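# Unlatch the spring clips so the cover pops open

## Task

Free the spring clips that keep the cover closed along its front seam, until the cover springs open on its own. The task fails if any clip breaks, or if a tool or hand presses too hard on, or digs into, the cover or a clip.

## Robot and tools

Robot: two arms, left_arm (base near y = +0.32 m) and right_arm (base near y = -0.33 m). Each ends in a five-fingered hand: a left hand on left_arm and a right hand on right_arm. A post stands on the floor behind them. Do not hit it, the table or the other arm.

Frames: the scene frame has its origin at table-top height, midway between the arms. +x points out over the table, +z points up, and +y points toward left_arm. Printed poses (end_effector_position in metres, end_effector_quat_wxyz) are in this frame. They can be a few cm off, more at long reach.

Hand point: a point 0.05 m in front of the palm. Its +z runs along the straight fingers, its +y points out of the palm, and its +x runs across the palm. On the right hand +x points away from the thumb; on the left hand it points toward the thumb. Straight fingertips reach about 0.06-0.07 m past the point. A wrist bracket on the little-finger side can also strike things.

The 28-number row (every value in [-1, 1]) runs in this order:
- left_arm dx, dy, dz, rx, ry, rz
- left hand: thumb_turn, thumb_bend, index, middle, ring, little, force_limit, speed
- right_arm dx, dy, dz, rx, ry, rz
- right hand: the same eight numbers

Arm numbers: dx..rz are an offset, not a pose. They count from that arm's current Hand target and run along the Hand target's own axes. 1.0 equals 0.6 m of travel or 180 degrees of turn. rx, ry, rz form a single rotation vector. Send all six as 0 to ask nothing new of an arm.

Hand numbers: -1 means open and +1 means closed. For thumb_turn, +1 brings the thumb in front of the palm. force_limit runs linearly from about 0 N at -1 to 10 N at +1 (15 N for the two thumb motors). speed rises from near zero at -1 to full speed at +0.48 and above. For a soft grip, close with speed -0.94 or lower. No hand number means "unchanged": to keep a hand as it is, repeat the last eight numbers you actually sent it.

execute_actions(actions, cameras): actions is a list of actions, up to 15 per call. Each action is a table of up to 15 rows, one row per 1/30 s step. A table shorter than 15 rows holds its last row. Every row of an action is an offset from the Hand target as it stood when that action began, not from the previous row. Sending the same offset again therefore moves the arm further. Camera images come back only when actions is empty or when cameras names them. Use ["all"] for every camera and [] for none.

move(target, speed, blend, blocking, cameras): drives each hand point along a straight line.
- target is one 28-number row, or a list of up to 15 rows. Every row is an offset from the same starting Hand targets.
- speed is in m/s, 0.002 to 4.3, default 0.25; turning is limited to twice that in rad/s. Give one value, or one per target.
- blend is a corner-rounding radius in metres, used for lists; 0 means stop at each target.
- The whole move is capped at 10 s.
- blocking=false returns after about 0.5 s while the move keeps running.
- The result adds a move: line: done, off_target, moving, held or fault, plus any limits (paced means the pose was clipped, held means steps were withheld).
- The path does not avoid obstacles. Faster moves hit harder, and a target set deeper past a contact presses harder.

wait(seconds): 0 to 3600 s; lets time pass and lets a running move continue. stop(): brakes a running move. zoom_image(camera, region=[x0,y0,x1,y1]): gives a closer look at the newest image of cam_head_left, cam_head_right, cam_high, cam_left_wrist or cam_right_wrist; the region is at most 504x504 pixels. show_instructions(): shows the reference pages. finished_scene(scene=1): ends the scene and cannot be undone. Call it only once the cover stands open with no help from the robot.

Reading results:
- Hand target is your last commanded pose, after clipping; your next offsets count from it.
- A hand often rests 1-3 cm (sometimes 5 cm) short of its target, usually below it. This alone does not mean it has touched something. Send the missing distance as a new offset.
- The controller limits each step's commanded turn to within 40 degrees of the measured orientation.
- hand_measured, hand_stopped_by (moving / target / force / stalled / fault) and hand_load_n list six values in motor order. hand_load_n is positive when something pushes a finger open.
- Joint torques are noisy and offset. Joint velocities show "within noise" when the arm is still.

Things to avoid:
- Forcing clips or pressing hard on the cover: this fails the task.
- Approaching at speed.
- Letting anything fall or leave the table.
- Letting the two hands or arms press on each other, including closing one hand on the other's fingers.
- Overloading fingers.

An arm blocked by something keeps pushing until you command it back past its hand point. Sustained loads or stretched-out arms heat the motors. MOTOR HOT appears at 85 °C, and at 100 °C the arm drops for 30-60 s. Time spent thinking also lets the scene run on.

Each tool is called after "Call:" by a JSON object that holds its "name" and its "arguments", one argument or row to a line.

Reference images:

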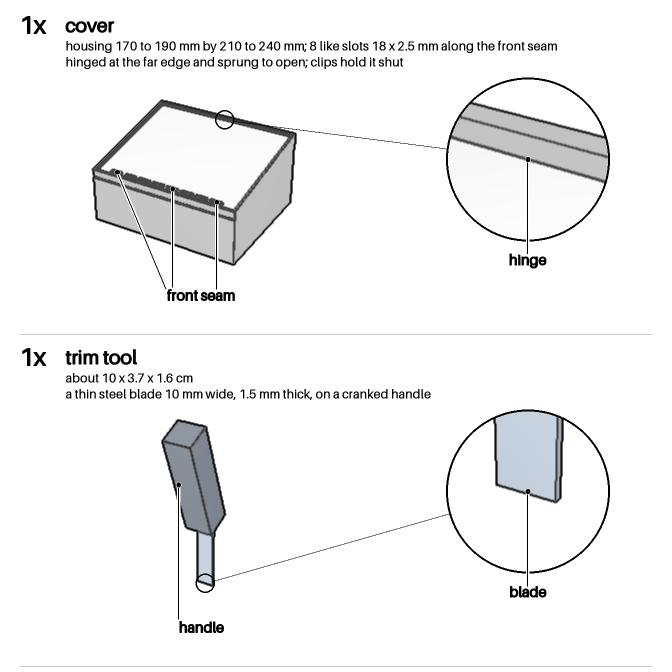

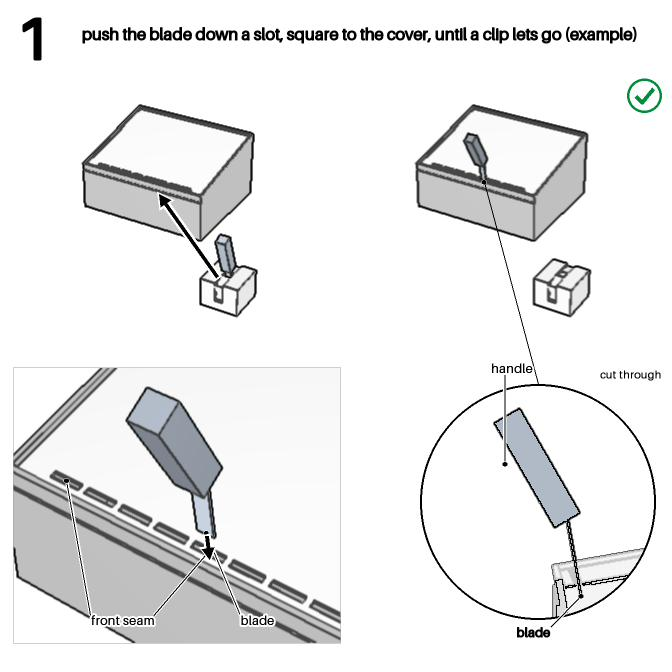

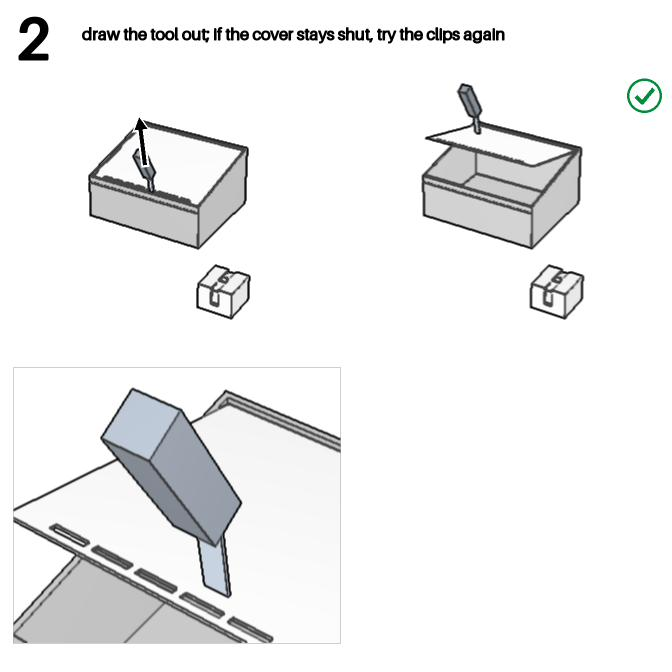

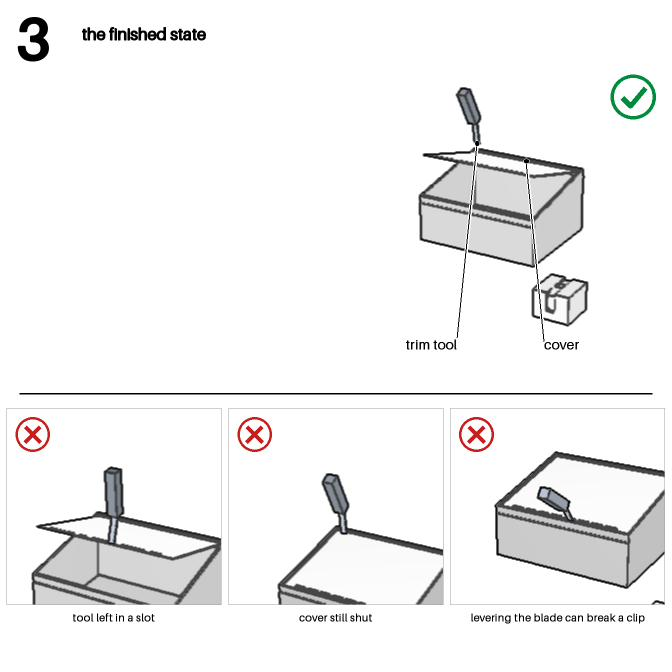

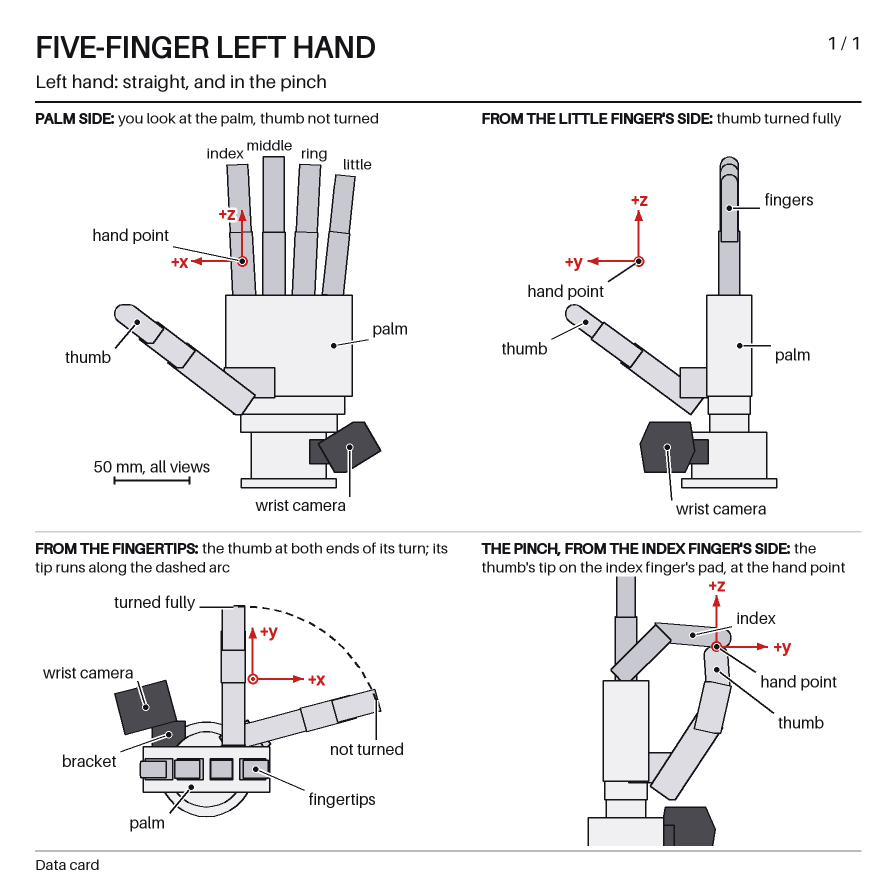

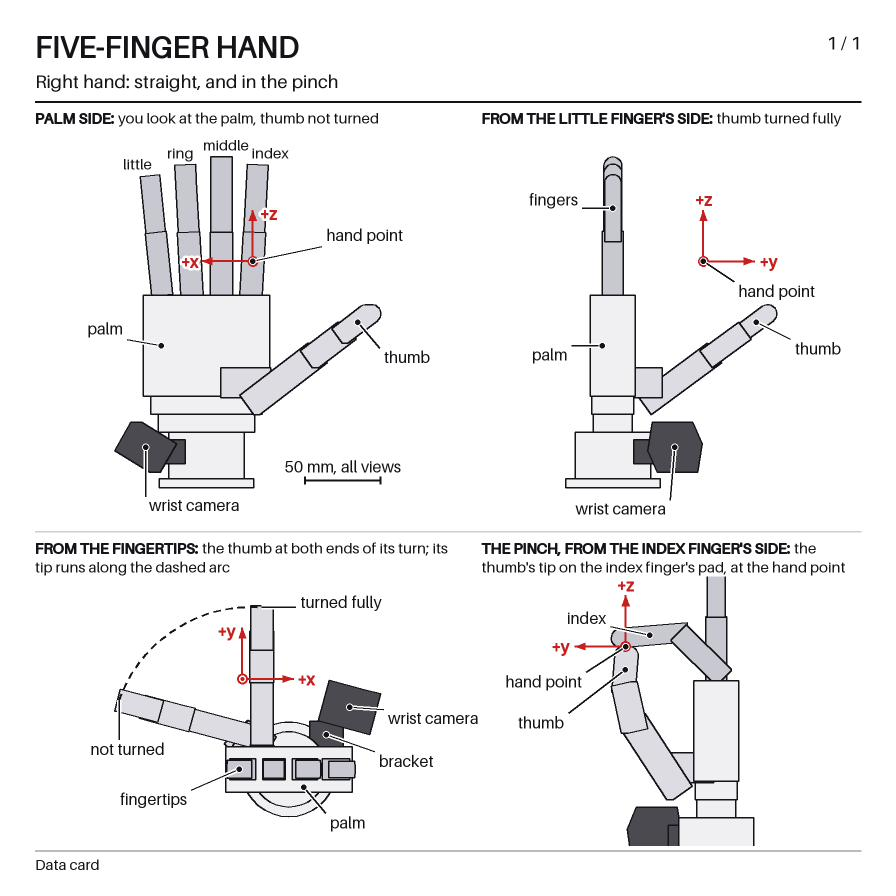

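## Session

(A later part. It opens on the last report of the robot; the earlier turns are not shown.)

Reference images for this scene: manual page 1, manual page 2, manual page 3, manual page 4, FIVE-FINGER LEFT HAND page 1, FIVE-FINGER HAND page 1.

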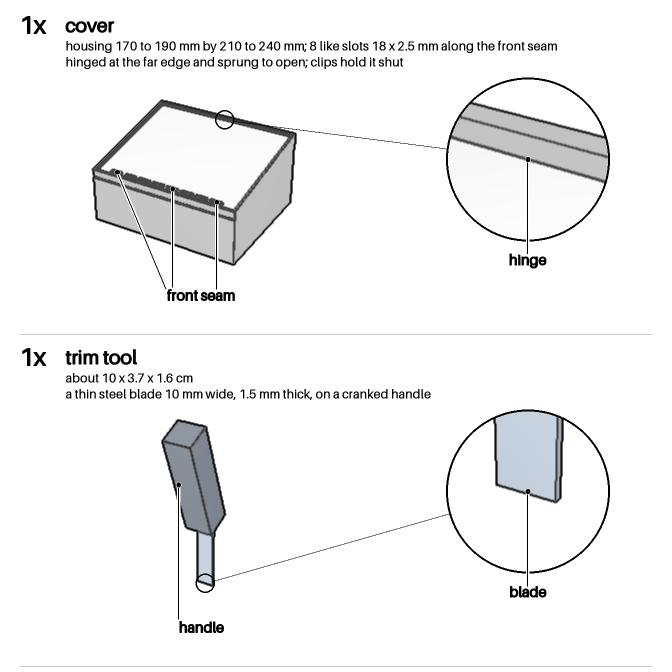

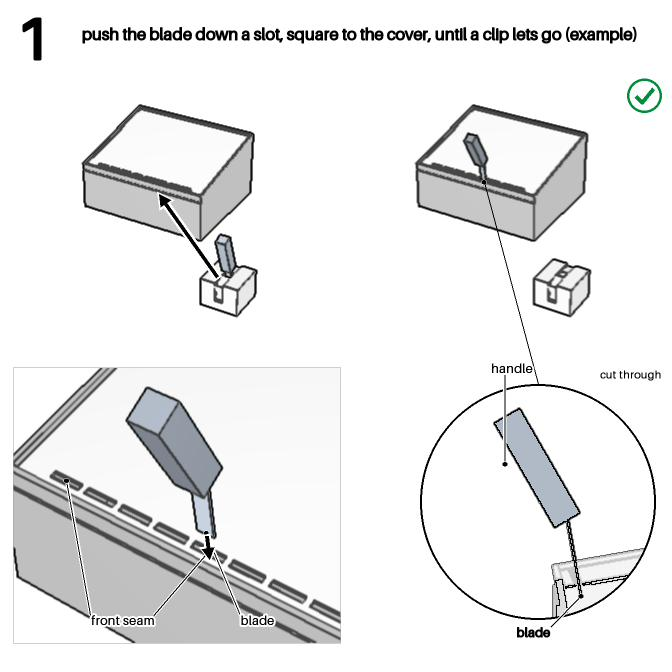

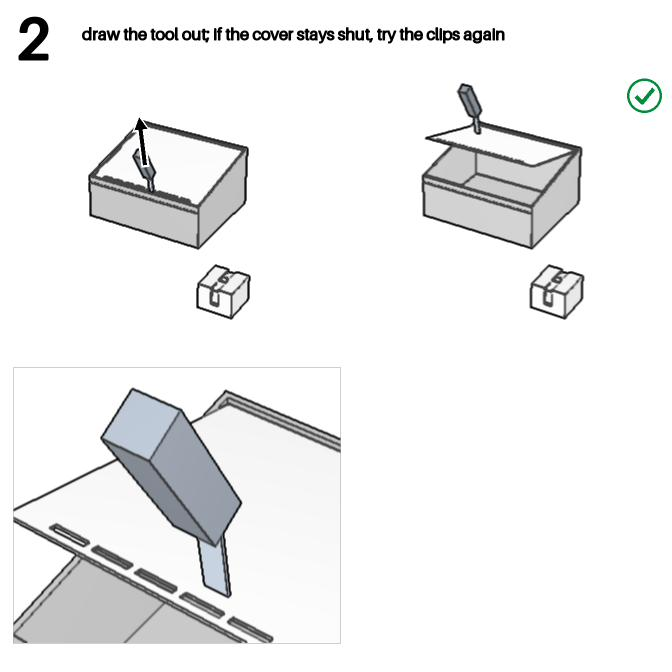

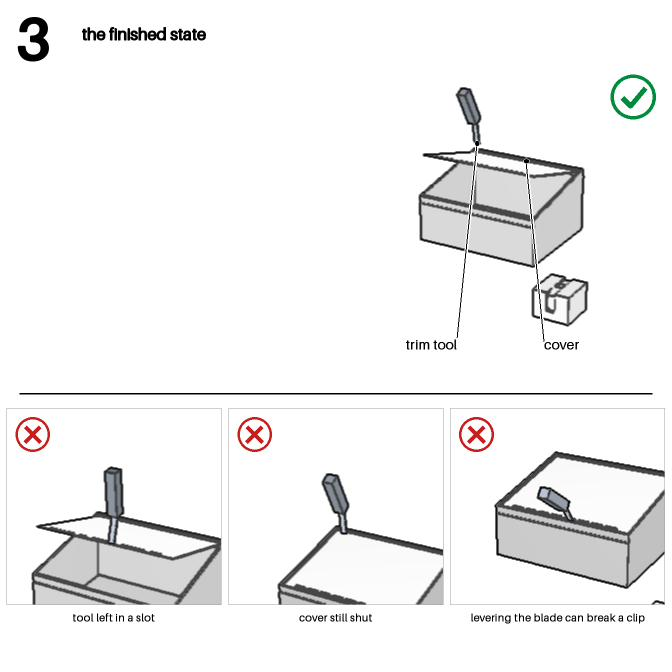

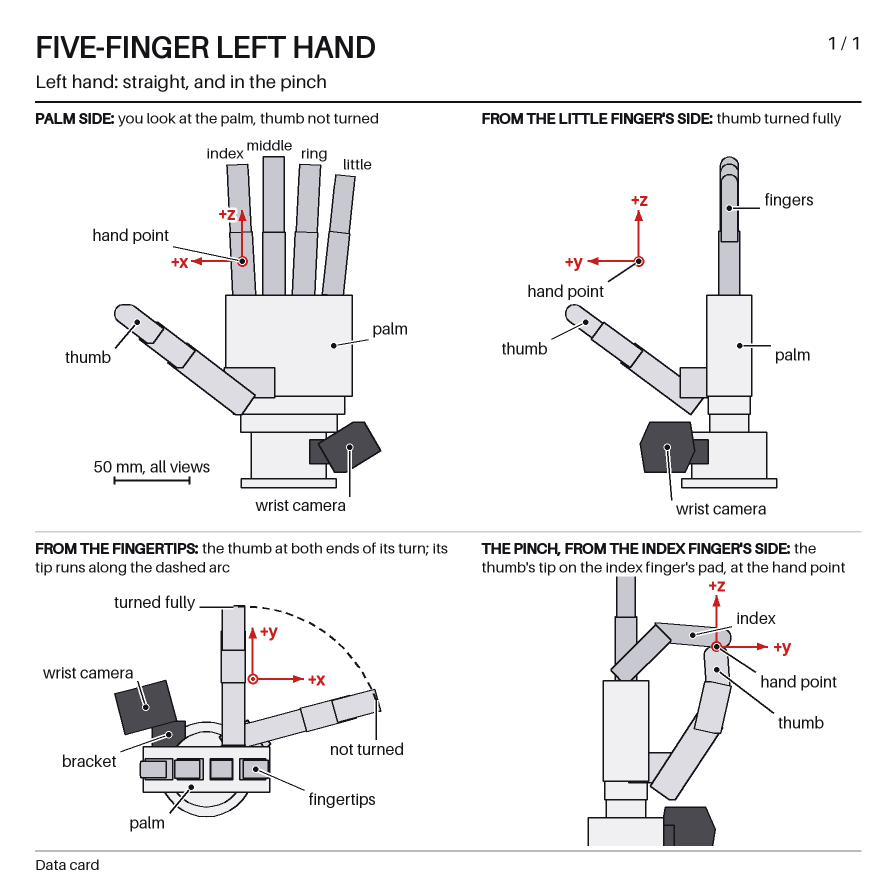

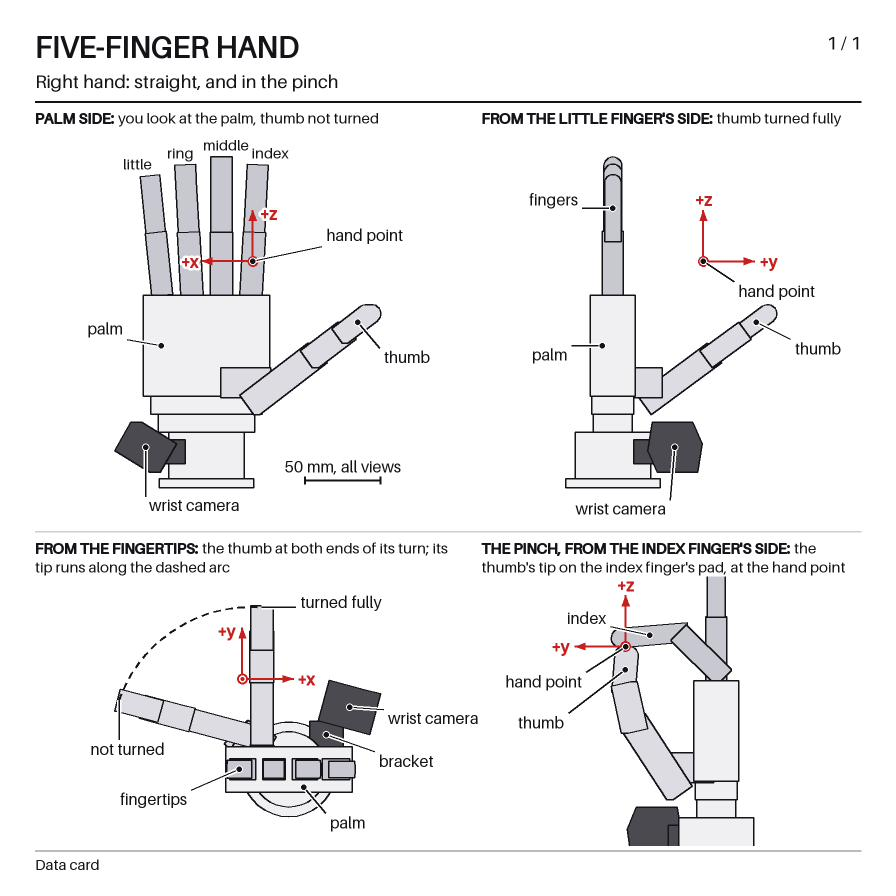

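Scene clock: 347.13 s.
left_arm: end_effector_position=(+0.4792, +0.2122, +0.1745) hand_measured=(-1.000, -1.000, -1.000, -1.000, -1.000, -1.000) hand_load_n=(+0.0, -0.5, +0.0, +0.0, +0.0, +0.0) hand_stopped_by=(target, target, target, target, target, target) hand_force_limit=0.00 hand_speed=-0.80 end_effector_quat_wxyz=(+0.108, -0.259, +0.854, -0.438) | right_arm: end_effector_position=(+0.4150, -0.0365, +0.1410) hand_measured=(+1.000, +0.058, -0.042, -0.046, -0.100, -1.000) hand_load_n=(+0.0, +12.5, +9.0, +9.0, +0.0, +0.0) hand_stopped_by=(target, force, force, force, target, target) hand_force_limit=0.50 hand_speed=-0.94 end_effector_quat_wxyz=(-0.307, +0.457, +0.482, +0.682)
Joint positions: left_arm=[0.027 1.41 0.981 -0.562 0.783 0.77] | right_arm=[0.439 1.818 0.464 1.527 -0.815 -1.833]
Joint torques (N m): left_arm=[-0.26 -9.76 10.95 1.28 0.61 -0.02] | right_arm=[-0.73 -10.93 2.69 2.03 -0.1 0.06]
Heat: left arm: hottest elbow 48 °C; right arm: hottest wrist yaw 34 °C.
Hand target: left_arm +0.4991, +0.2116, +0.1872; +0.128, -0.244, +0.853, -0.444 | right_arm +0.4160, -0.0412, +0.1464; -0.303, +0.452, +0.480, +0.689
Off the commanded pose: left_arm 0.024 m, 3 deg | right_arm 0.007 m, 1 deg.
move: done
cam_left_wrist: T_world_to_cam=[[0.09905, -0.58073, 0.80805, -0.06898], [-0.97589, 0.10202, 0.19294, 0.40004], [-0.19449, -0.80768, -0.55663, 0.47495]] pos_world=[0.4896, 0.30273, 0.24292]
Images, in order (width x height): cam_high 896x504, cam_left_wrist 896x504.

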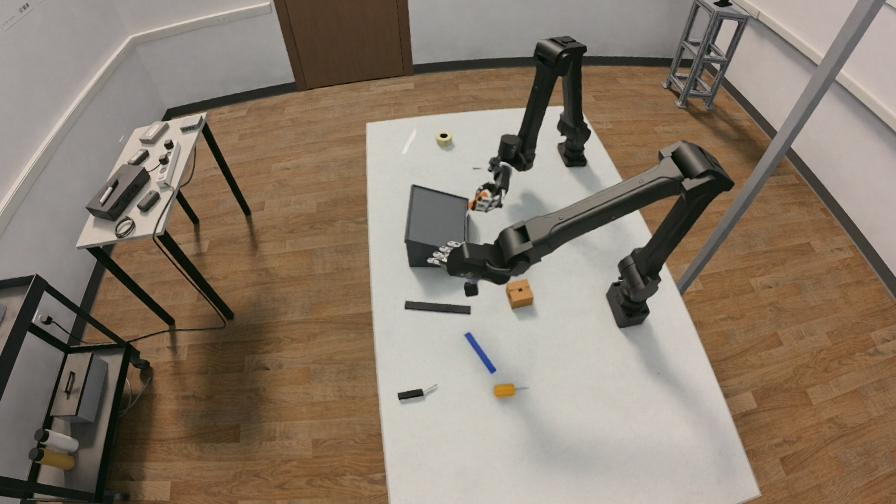

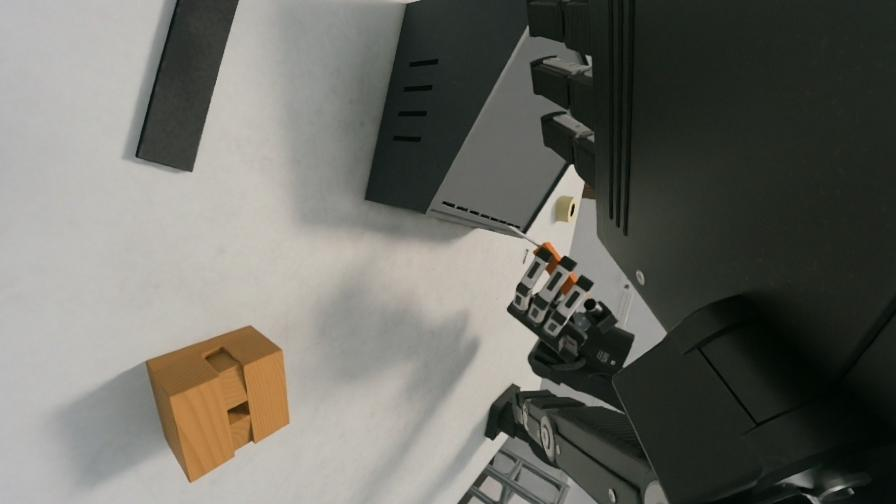

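Call:
{"name": "move", "arguments": {
  "target": [0,0,0,0,0,0,-1,-1,-1,-1,-1,-1,0,-0.8,-0.0107,-0.0044,0.0209,0,0,0,1,0.1,0.35,0.35,-0.1,-1,0.5,-0.94],
  "speed": 0.05,
  "cameras": ["cam_left_wrist","cam_high"]
}}

Call:
{"name": "zoom_image", "arguments": {
  "camera": "cam_left_wrist",
  "region": [476, 203, 526, 243]
}}

Call:
{"name": "zoom_image", "arguments": {
  "camera": "cam_high",
  "region": [450, 195, 490, 227]
}}

Scene clock: 355.30 s.
left_arm: end_effector_position=(+0.4792, +0.2122, +0.1745) hand_measured=(-1.000, -1.000, -1.000, -1.000, -1.000, -1.000) hand_load_n=(-0.5, +0.0, +0.0, +0.0, +0.0, +0.0) hand_stopped_by=(target, target, target, target, target, target) hand_force_limit=0.00 hand_speed=-0.80 end_effector_quat_wxyz=(+0.108, -0.259, +0.854, -0.438) | right_arm: end_effector_position=(+0.4182, -0.0370, +0.1351) hand_measured=(+1.000, +0.058, -0.042, -0.046, -0.100, -1.000) hand_load_n=(+0.0, +12.5, +9.5, +8.5, +0.0, +0.0) hand_stopped_by=(target, force, force, force, target, target) hand_force_limit=0.50 hand_speed=-0.94 end_effector_quat_wxyz=(-0.304, +0.466, +0.476, +0.681)
Joint positions: left_arm=[0.027 1.41 0.981 -0.562 0.783 0.77] | right_arm=[0.444 1.832 0.466 1.527 -0.791 -1.833]
Joint torques (N m): left_arm=[-0.32 -9.76 10.95 1.29 0.61 -0.02] | right_arm=[1.38 -9.88 4.19 1.94 0.05 -0.02]
Heat: left arm: hottest elbow 49 °C; right arm: hottest wrist yaw 34 °C.
Hand target: left_arm +0.4991, +0.2116, +0.1872; +0.128, -0.244, +0.853, -0.444 | right_arm +0.4206, -0.0286, +0.1412; -0.303, +0.452, +0.480, +0.689
Off the commanded pose: left_arm 0.024 m, 3 deg | right_arm 0.011 m, 2 deg.
move: off_target (right_arm)
cam_left_wrist: T_world_to_cam=[[0.09905, -0.58073, 0.80805, -0.06898], [-0.97589, 0.10202, 0.19294, 0.40004], [-0.19449, -0.80768, -0.55663, 0.47495]] pos_world=[0.4896, 0.30273, 0.24292]
Images, in order (width x height): cam_high 896x504, cam_left_wrist 896x504.

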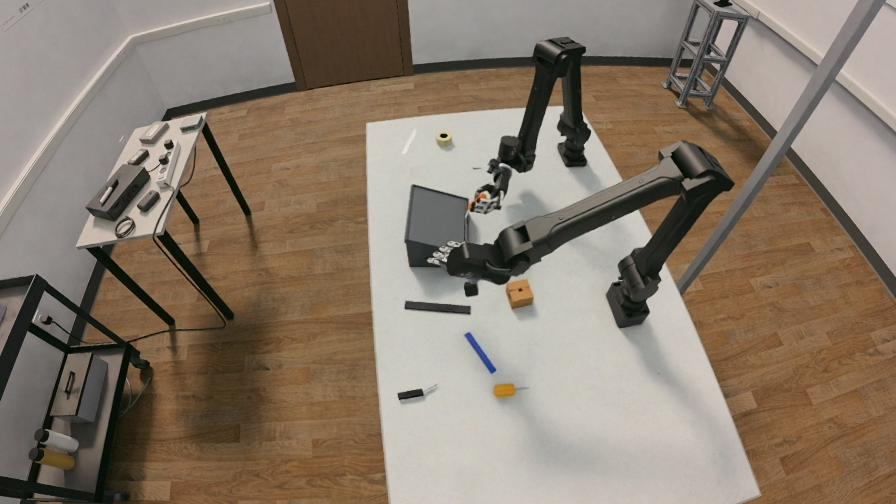

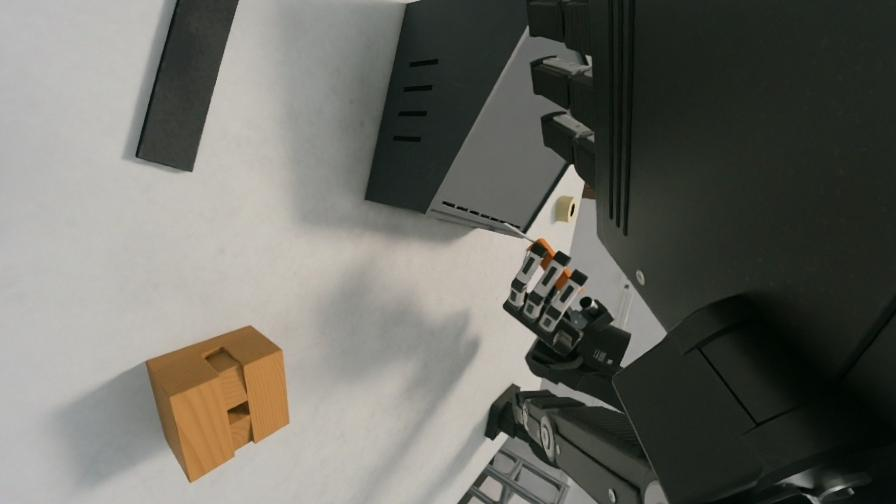

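Scaled by 10.080 from the camera's image (finer frame: 1280x720).

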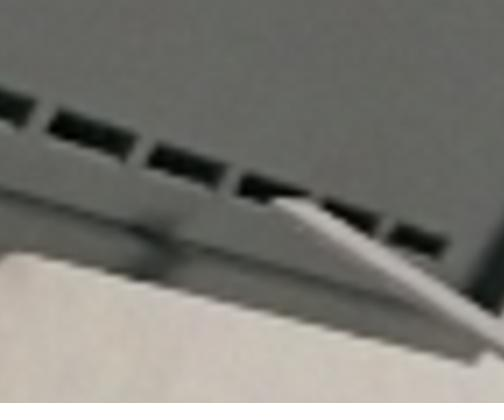

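Scaled by 12.600 from the camera's image (finer frame: 1280x720).

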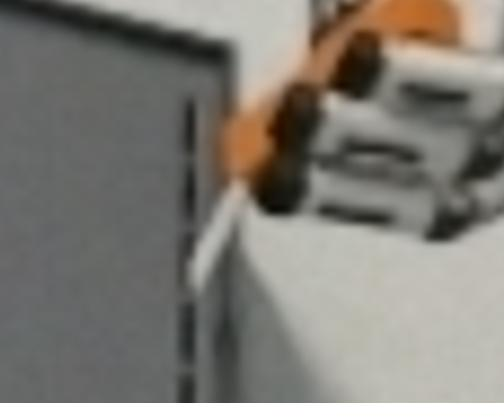

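Call:
{"name": "move", "arguments": {
  "target": [0,0,0,0,0,0,-1,-1,-1,-1,-1,-1,0,-0.8,-0.0036,-0.0024,0.0086,0,0,0,1,0.1,0.35,0.35,-0.1,-1,0.5,-0.94],
  "speed": 0.05,
  "cameras": ["cam_left_wrist","cam_high"]
}}

Call:
{"name": "zoom_image", "arguments": {
  "camera": "cam_left_wrist",
  "region": [476, 203, 526, 243]
}}

Call:
{"name": "zoom_image", "arguments": {
  "camera": "cam_high",
  "region": [450, 195, 490, 227]
}}

Scene clock: 357.23 s.
left_arm: end_effector_position=(+0.4792, +0.2122, +0.1745) hand_measured=(-1.000, -1.000, -1.000, -1.000, -1.000, -1.000) hand_load_n=(-0.5, +0.0, +0.0, +0.0, +0.0, +0.0) hand_stopped_by=(target, target, target, target, target, target) hand_force_limit=0.00 hand_speed=-0.80 end_effector_quat_wxyz=(+0.108, -0.259, +0.854, -0.438) | right_arm: end_effector_position=(+0.4198, -0.0311, +0.1349) hand_measured=(+1.000, +0.058, -0.042, -0.046, -0.100, -1.000) hand_load_n=(+0.0, +12.5, +9.0, +9.5, +0.0, +0.0) hand_stopped_by=(target, force, force, force, target, target) hand_force_limit=0.50 hand_speed=-0.94 end_effector_quat_wxyz=(-0.305, +0.464, +0.476, +0.682)
Joint positions: left_arm=[0.027 1.41 0.981 -0.562 0.783 0.77] | right_arm=[0.457 1.841 0.478 1.527 -0.779 -1.833]
Joint torques (N m): left_arm=[-0.21 -9.76 10.96 1.28 0.62 -0.02] | right_arm=[0.97 -9.93 4.1 1.85 0.05 -0.05]
Heat: left arm: hottest elbow 49 °C; right arm: hottest wrist yaw 34 °C.
Hand target: left_arm +0.4991, +0.2116, +0.1872; +0.128, -0.244, +0.853, -0.444 | right_arm +0.4219, -0.0234, +0.1393; -0.303, +0.452, +0.480, +0.689
Off the commanded pose: left_arm 0.024 m, 3 deg | right_arm 0.009 m, 2 deg.
move: done
cam_left_wrist: T_world_to_cam=[[0.09905, -0.58073, 0.80805, -0.06898], [-0.97589, 0.10202, 0.19294, 0.40004], [-0.19449, -0.80768, -0.55663, 0.47495]] pos_world=[0.4896, 0.30273, 0.24292]
Images, in order (width x height): cam_high 896x504, cam_left_wrist 896x504.

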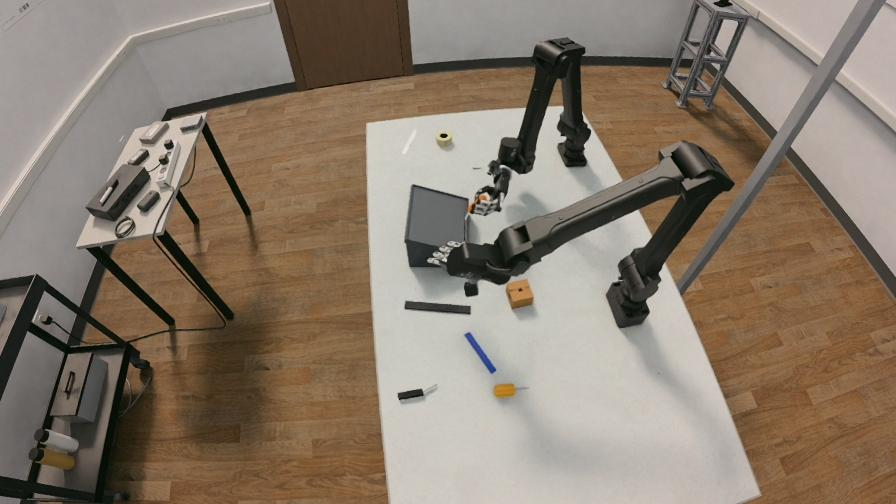

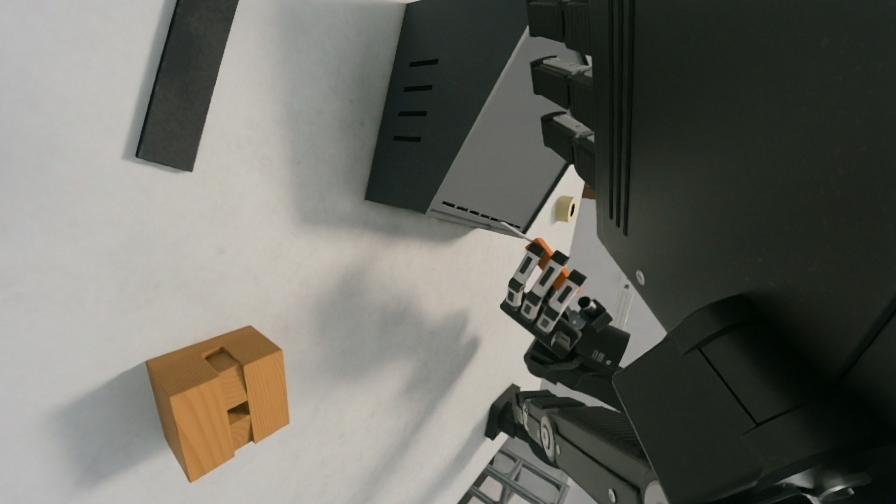

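Scaled by 10.080 from the camera's image (finer frame: 1280x720).

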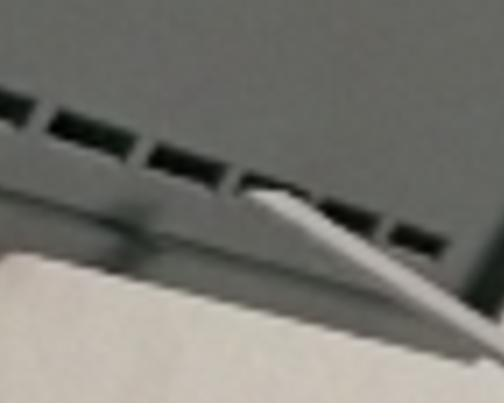

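Scaled by 12.600 from the camera's image (finer frame: 1280x720).

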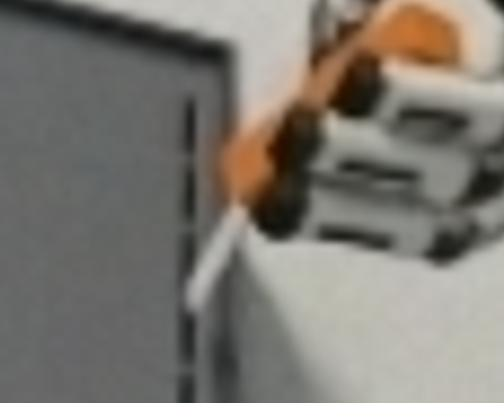

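Call:
{"name": "move", "arguments": {
  "target": [0,0,0,0,0,0,-1,-1,-1,-1,-1,-1,0,-0.8,-0.0084,0.0008,-0.0001,0,0,0,1,0.1,0.35,0.35,-0.1,-1,0.5,-0.94],
  "speed": 0.05,
  "cameras": ["cam_left_wrist","cam_high"]
}}

Call:
{"name": "zoom_image", "arguments": {
  "camera": "cam_left_wrist",
  "region": [476, 203, 526, 243]
}}

Call:
{"name": "zoom_image", "arguments": {
  "camera": "cam_high",
  "region": [450, 195, 490, 227]
}}

Scene clock: 359.57 s.
left_arm: end_effector_position=(+0.4792, +0.2122, +0.1745) hand_measured=(-1.000, -1.000, -1.000, -1.000, -1.000, -1.000) hand_load_n=(+0.0, +0.0, +0.0, +0.0, +0.0, +0.0) hand_stopped_by=(target, target, target, target, target, target) hand_force_limit=0.00 hand_speed=-0.80 end_effector_quat_wxyz=(+0.108, -0.259, +0.854, -0.438) | right_arm: end_effector_position=(+0.4218, -0.0302, +0.1277) hand_measured=(+1.000, +0.058, -0.042, -0.046, -0.100, -1.000) hand_load_n=(+0.0, +12.5, +9.0, +9.0, +0.0, +0.0) hand_stopped_by=(target, force, force, force, target, target) hand_force_limit=0.50 hand_speed=-0.94 end_effector_quat_wxyz=(-0.306, +0.468, +0.476, +0.679)
Joint positions: left_arm=[0.027 1.41 0.981 -0.562 0.783 0.77] | right_arm=[0.457 1.863 0.485 1.533 -0.779 -1.833]
Joint torques (N m): left_arm=[-0.32 -9.82 10.97 1.28 0.62 -0.02] | right_arm=[0.67 -10.29 4.03 2.14 -0.1 -0.04]
Heat: left arm: hottest elbow 49 °C; right arm: hottest wrist yaw 34 °C.
Hand target: left_arm +0.4991, +0.2116, +0.1872; +0.128, -0.244, +0.853, -0.444 | right_arm +0.4244, -0.0237, +0.1350; -0.303, +0.452, +0.480, +0.689
Off the commanded pose: left_arm 0.024 m, 3 deg | right_arm 0.010 m, 2 deg.
move: done
cam_left_wrist: T_world_to_cam=[[0.09905, -0.58073, 0.80805, -0.06898], [-0.97589, 0.10202, 0.19294, 0.40004], [-0.19449, -0.80768, -0.55663, 0.47495]] pos_world=[0.4896, 0.30273, 0.24292]
Images, in order (width x height): cam_high 896x504, cam_left_wrist 896x504.

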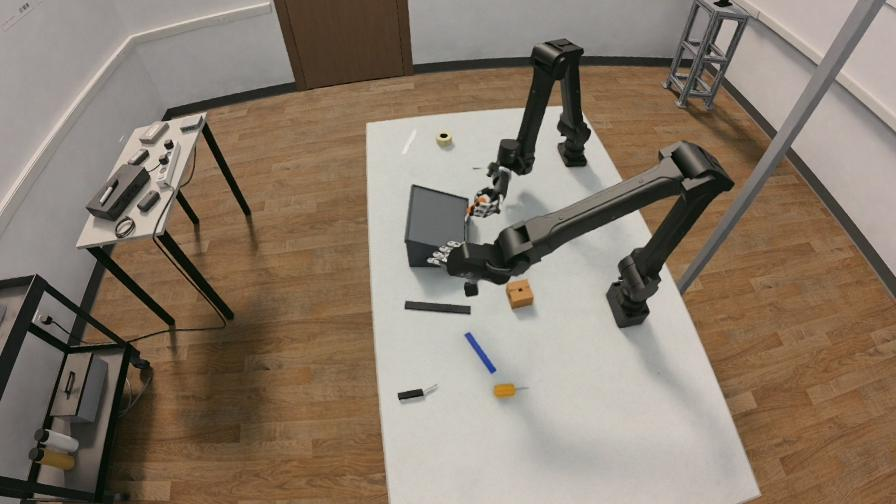

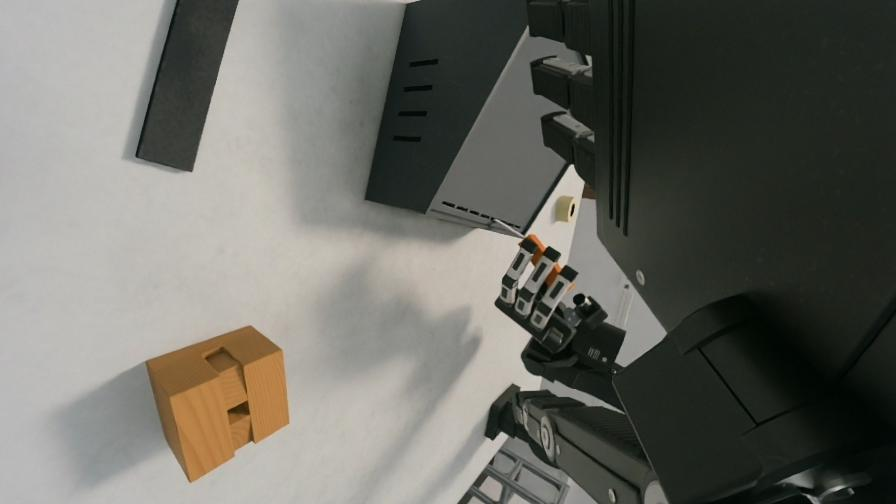

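Scaled by 10.080 from the camera's image (finer frame: 1280x720).

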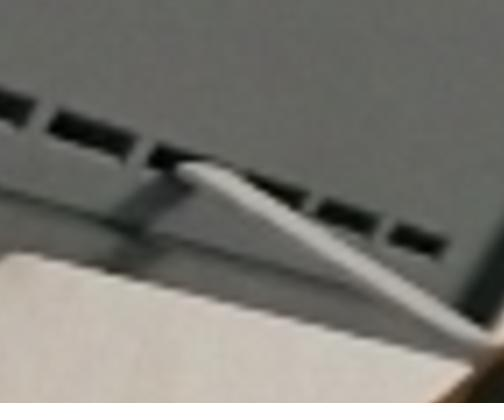

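Scaled by 12.600 from the camera's image (finer frame: 1280x720).

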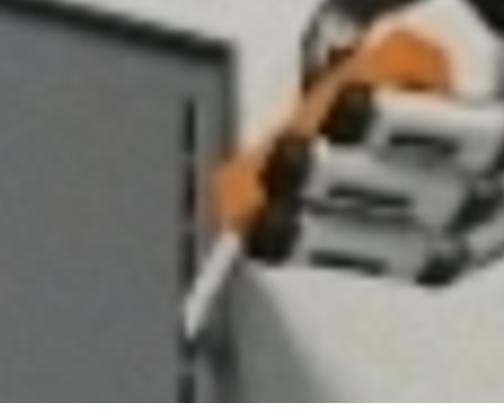

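Call:
{"name": "move", "arguments": {
  "target": [0,0,0,0,0,0,-1,-1,-1,-1,-1,-1,0,-0.8,-0.0050,0.0008,-0.0001,0,0,0,1,0.1,0.35,0.35,-0.1,-1,0.5,-0.94],
  "speed": 0.04,
  "cameras": ["cam_left_wrist"]
}}

Call:
{"name": "zoom_image", "arguments": {
  "camera": "cam_left_wrist",
  "region": [476, 203, 526, 243]
}}

Scene clock: 361.30 s.
left_arm: end_effector_position=(+0.4792, +0.2122, +0.1745) hand_measured=(-1.000, -1.000, -1.000, -1.000, -1.000, -1.000) hand_load_n=(-0.5, +0.0, +0.0, +0.0, +0.0, +0.0) hand_stopped_by=(target, target, target, target, target, target) hand_force_limit=0.00 hand_speed=-0.80 end_effector_quat_wxyz=(+0.108, -0.259, +0.854, -0.438) | right_arm: end_effector_position=(+0.4223, -0.0292, +0.1274) hand_measured=(+1.000, +0.058, -0.042, -0.046, -0.100, -1.000) hand_load_n=(+0.0, +12.5, +9.0, +9.0, +0.0, -0.5) hand_stopped_by=(target, force, force, force, target, target) hand_force_limit=0.50 hand_speed=-0.94 end_effector_quat_wxyz=(-0.306, +0.465, +0.477, +0.681)
Joint positions: left_arm=[0.027 1.41 0.981 -0.562 0.783 0.77] | right_arm=[0.457 1.871 0.489 1.543 -0.783 -1.833]
Joint torques (N m): left_arm=[-0.26 -9.76 10.96 1.29 0.61 -0.02] | right_arm=[0.44 -9.99 4.01 2 -0.06 -0.04]
Heat: left arm: hottest elbow 49 °C; right arm: hottest wrist yaw 34 °C.
Hand target: left_arm +0.4991, +0.2116, +0.1872; +0.128, -0.244, +0.853, -0.444 | right_arm +0.4261, -0.0239, +0.1323; -0.303, +0.452, +0.480, +0.689
Off the commanded pose: left_arm 0.024 m, 3 deg | right_arm 0.008 m, 2 deg.
move: done
cam_left_wrist: T_world_to_cam=[[0.09905, -0.58073, 0.80805, -0.06898], [-0.97589, 0.10202, 0.19294, 0.40004], [-0.19449, -0.80768, -0.55663, 0.47495]] pos_world=[0.4896, 0.30273, 0.24292]

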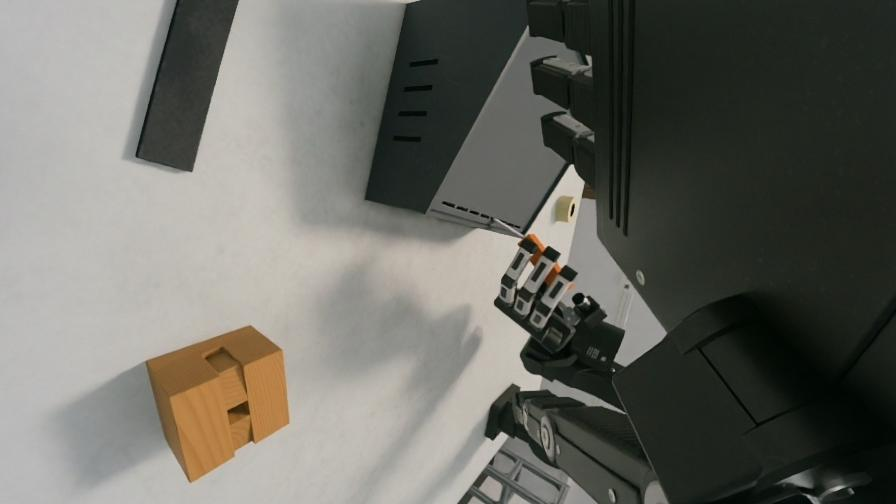

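Scaled by 10.080 from the camera's image (finer frame: 1280x720).

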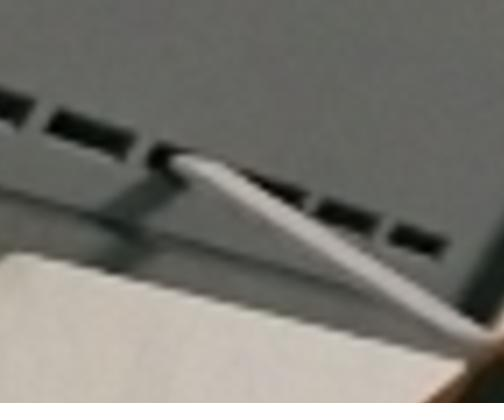

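Call:
{"name": "move", "arguments": {
  "target": [0,0,0,0,0,0,-1,-1,-1,-1,-1,-1,0,-0.8,-0.0059,-0.0002,-0.0003,0,0,0,1,0.1,0.35,0.35,-0.1,-1,0.5,-0.94],
  "speed": 0.04,
  "cameras": ["cam_left_wrist","cam_high"]
}}

Call:
{"name": "zoom_image", "arguments": {
  "camera": "cam_left_wrist",
  "region": [476, 203, 526, 243]
}}

Call:
{"name": "zoom_image", "arguments": {
  "camera": "cam_high",
  "region": [450, 195, 490, 227]
}}

Scene clock: 362.60 s.
left_arm: end_effector_position=(+0.4792, +0.2122, +0.1745) hand_measured=(-1.000, -1.000, -1.000, -1.000, -1.000, -1.000) hand_load_n=(+0.0, +0.0, +0.0, +0.0, +0.0, +0.0) hand_stopped_by=(target, target, target, target, target, target) hand_force_limit=0.00 hand_speed=-0.80 end_effector_quat_wxyz=(+0.108, -0.259, +0.854, -0.438) | right_arm: end_effector_position=(+0.4232, -0.0283, +0.1231) hand_measured=(+1.000, +0.058, -0.042, -0.046, -0.100, -1.000) hand_load_n=(+0.0, +12.5, +9.0, +9.0, +0.0, +0.0) hand_stopped_by=(target, force, force, force, target, target) hand_force_limit=0.50 hand_speed=-0.94 end_effector_quat_wxyz=(-0.307, +0.465, +0.477, +0.679)
Joint positions: left_arm=[0.027 1.41 0.981 -0.562 0.783 0.77] | right_arm=[0.457 1.887 0.494 1.552 -0.785 -1.833]
Joint torques (N m): left_arm=[-0.26 -9.76 10.96 1.29 0.62 -0.02] | right_arm=[0.26 -10.29 3.9 2.04 -0.05 -0.03]
Heat: left arm: hottest elbow 49 °C; right arm: hottest wrist yaw 34 °C.
Hand target: left_arm +0.4991, +0.2116, +0.1872; +0.128, -0.244, +0.853, -0.444 | right_arm +0.4274, -0.0241, +0.1291; -0.303, +0.452, +0.480, +0.689
Off the commanded pose: left_arm 0.024 m, 3 deg | right_arm 0.008 m, 2 deg.
joint sent to its limit (right arm) — joint 4 (wrist pitch), upper limit. The joint targets still meet the commanded pose.
move: done
cam_left_wrist: T_world_to_cam=[[0.09905, -0.58073, 0.80805, -0.06898], [-0.97589, 0.10202, 0.19294, 0.40004], [-0.19449, -0.80768, -0.55663, 0.47495]] pos_world=[0.4896, 0.30273, 0.24292]
Images, in order (width x height): cam_high 896x504, cam_left_wrist 896x504.

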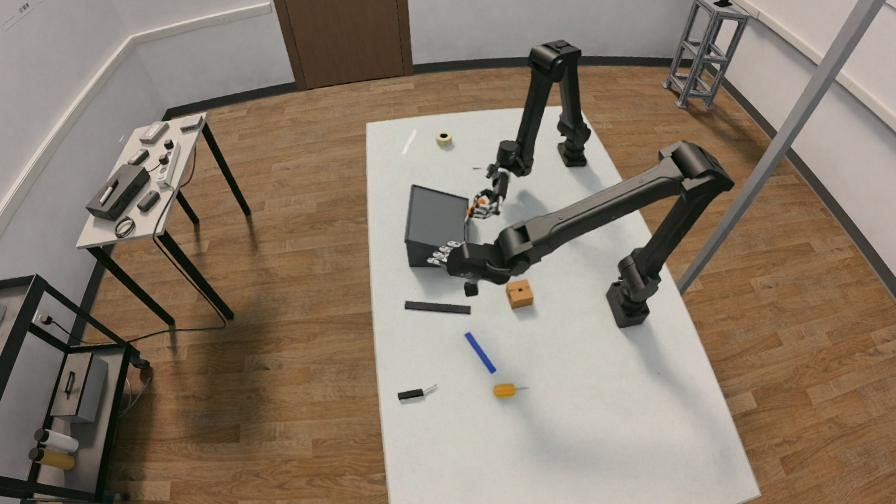

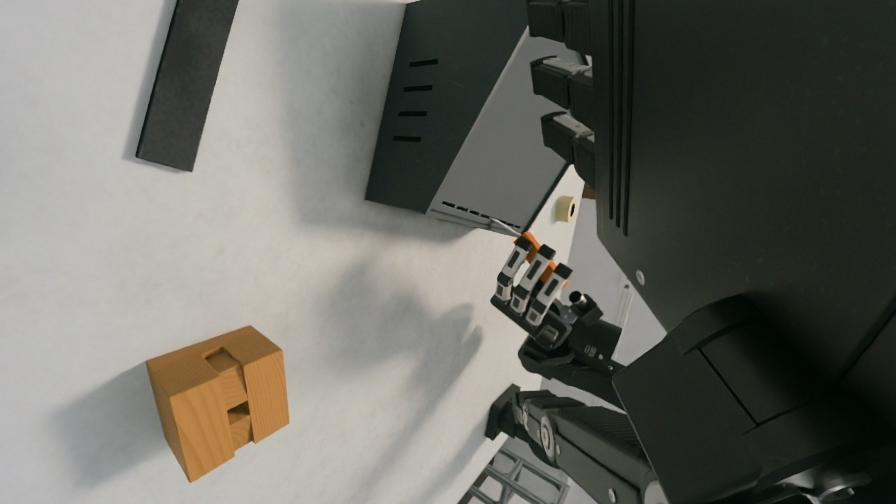

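Scaled by 10.080 from the camera's image (finer frame: 1280x720).

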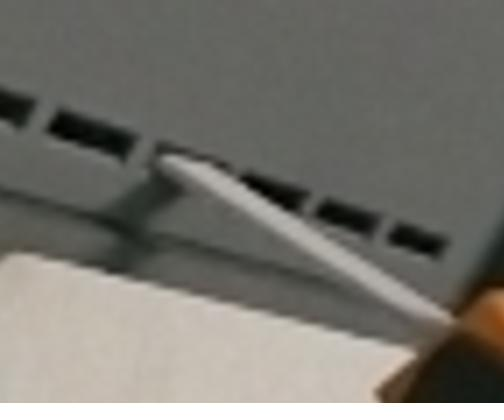

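Scaled by 12.600 from the camera's image (finer frame: 1280x720).

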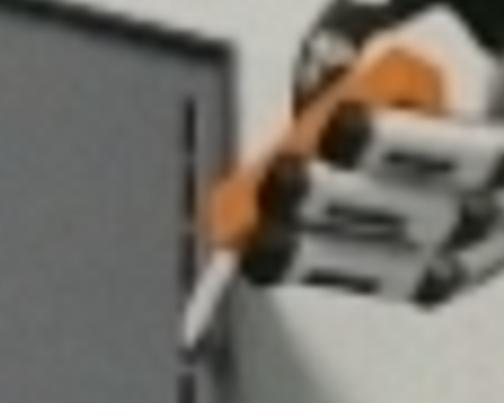

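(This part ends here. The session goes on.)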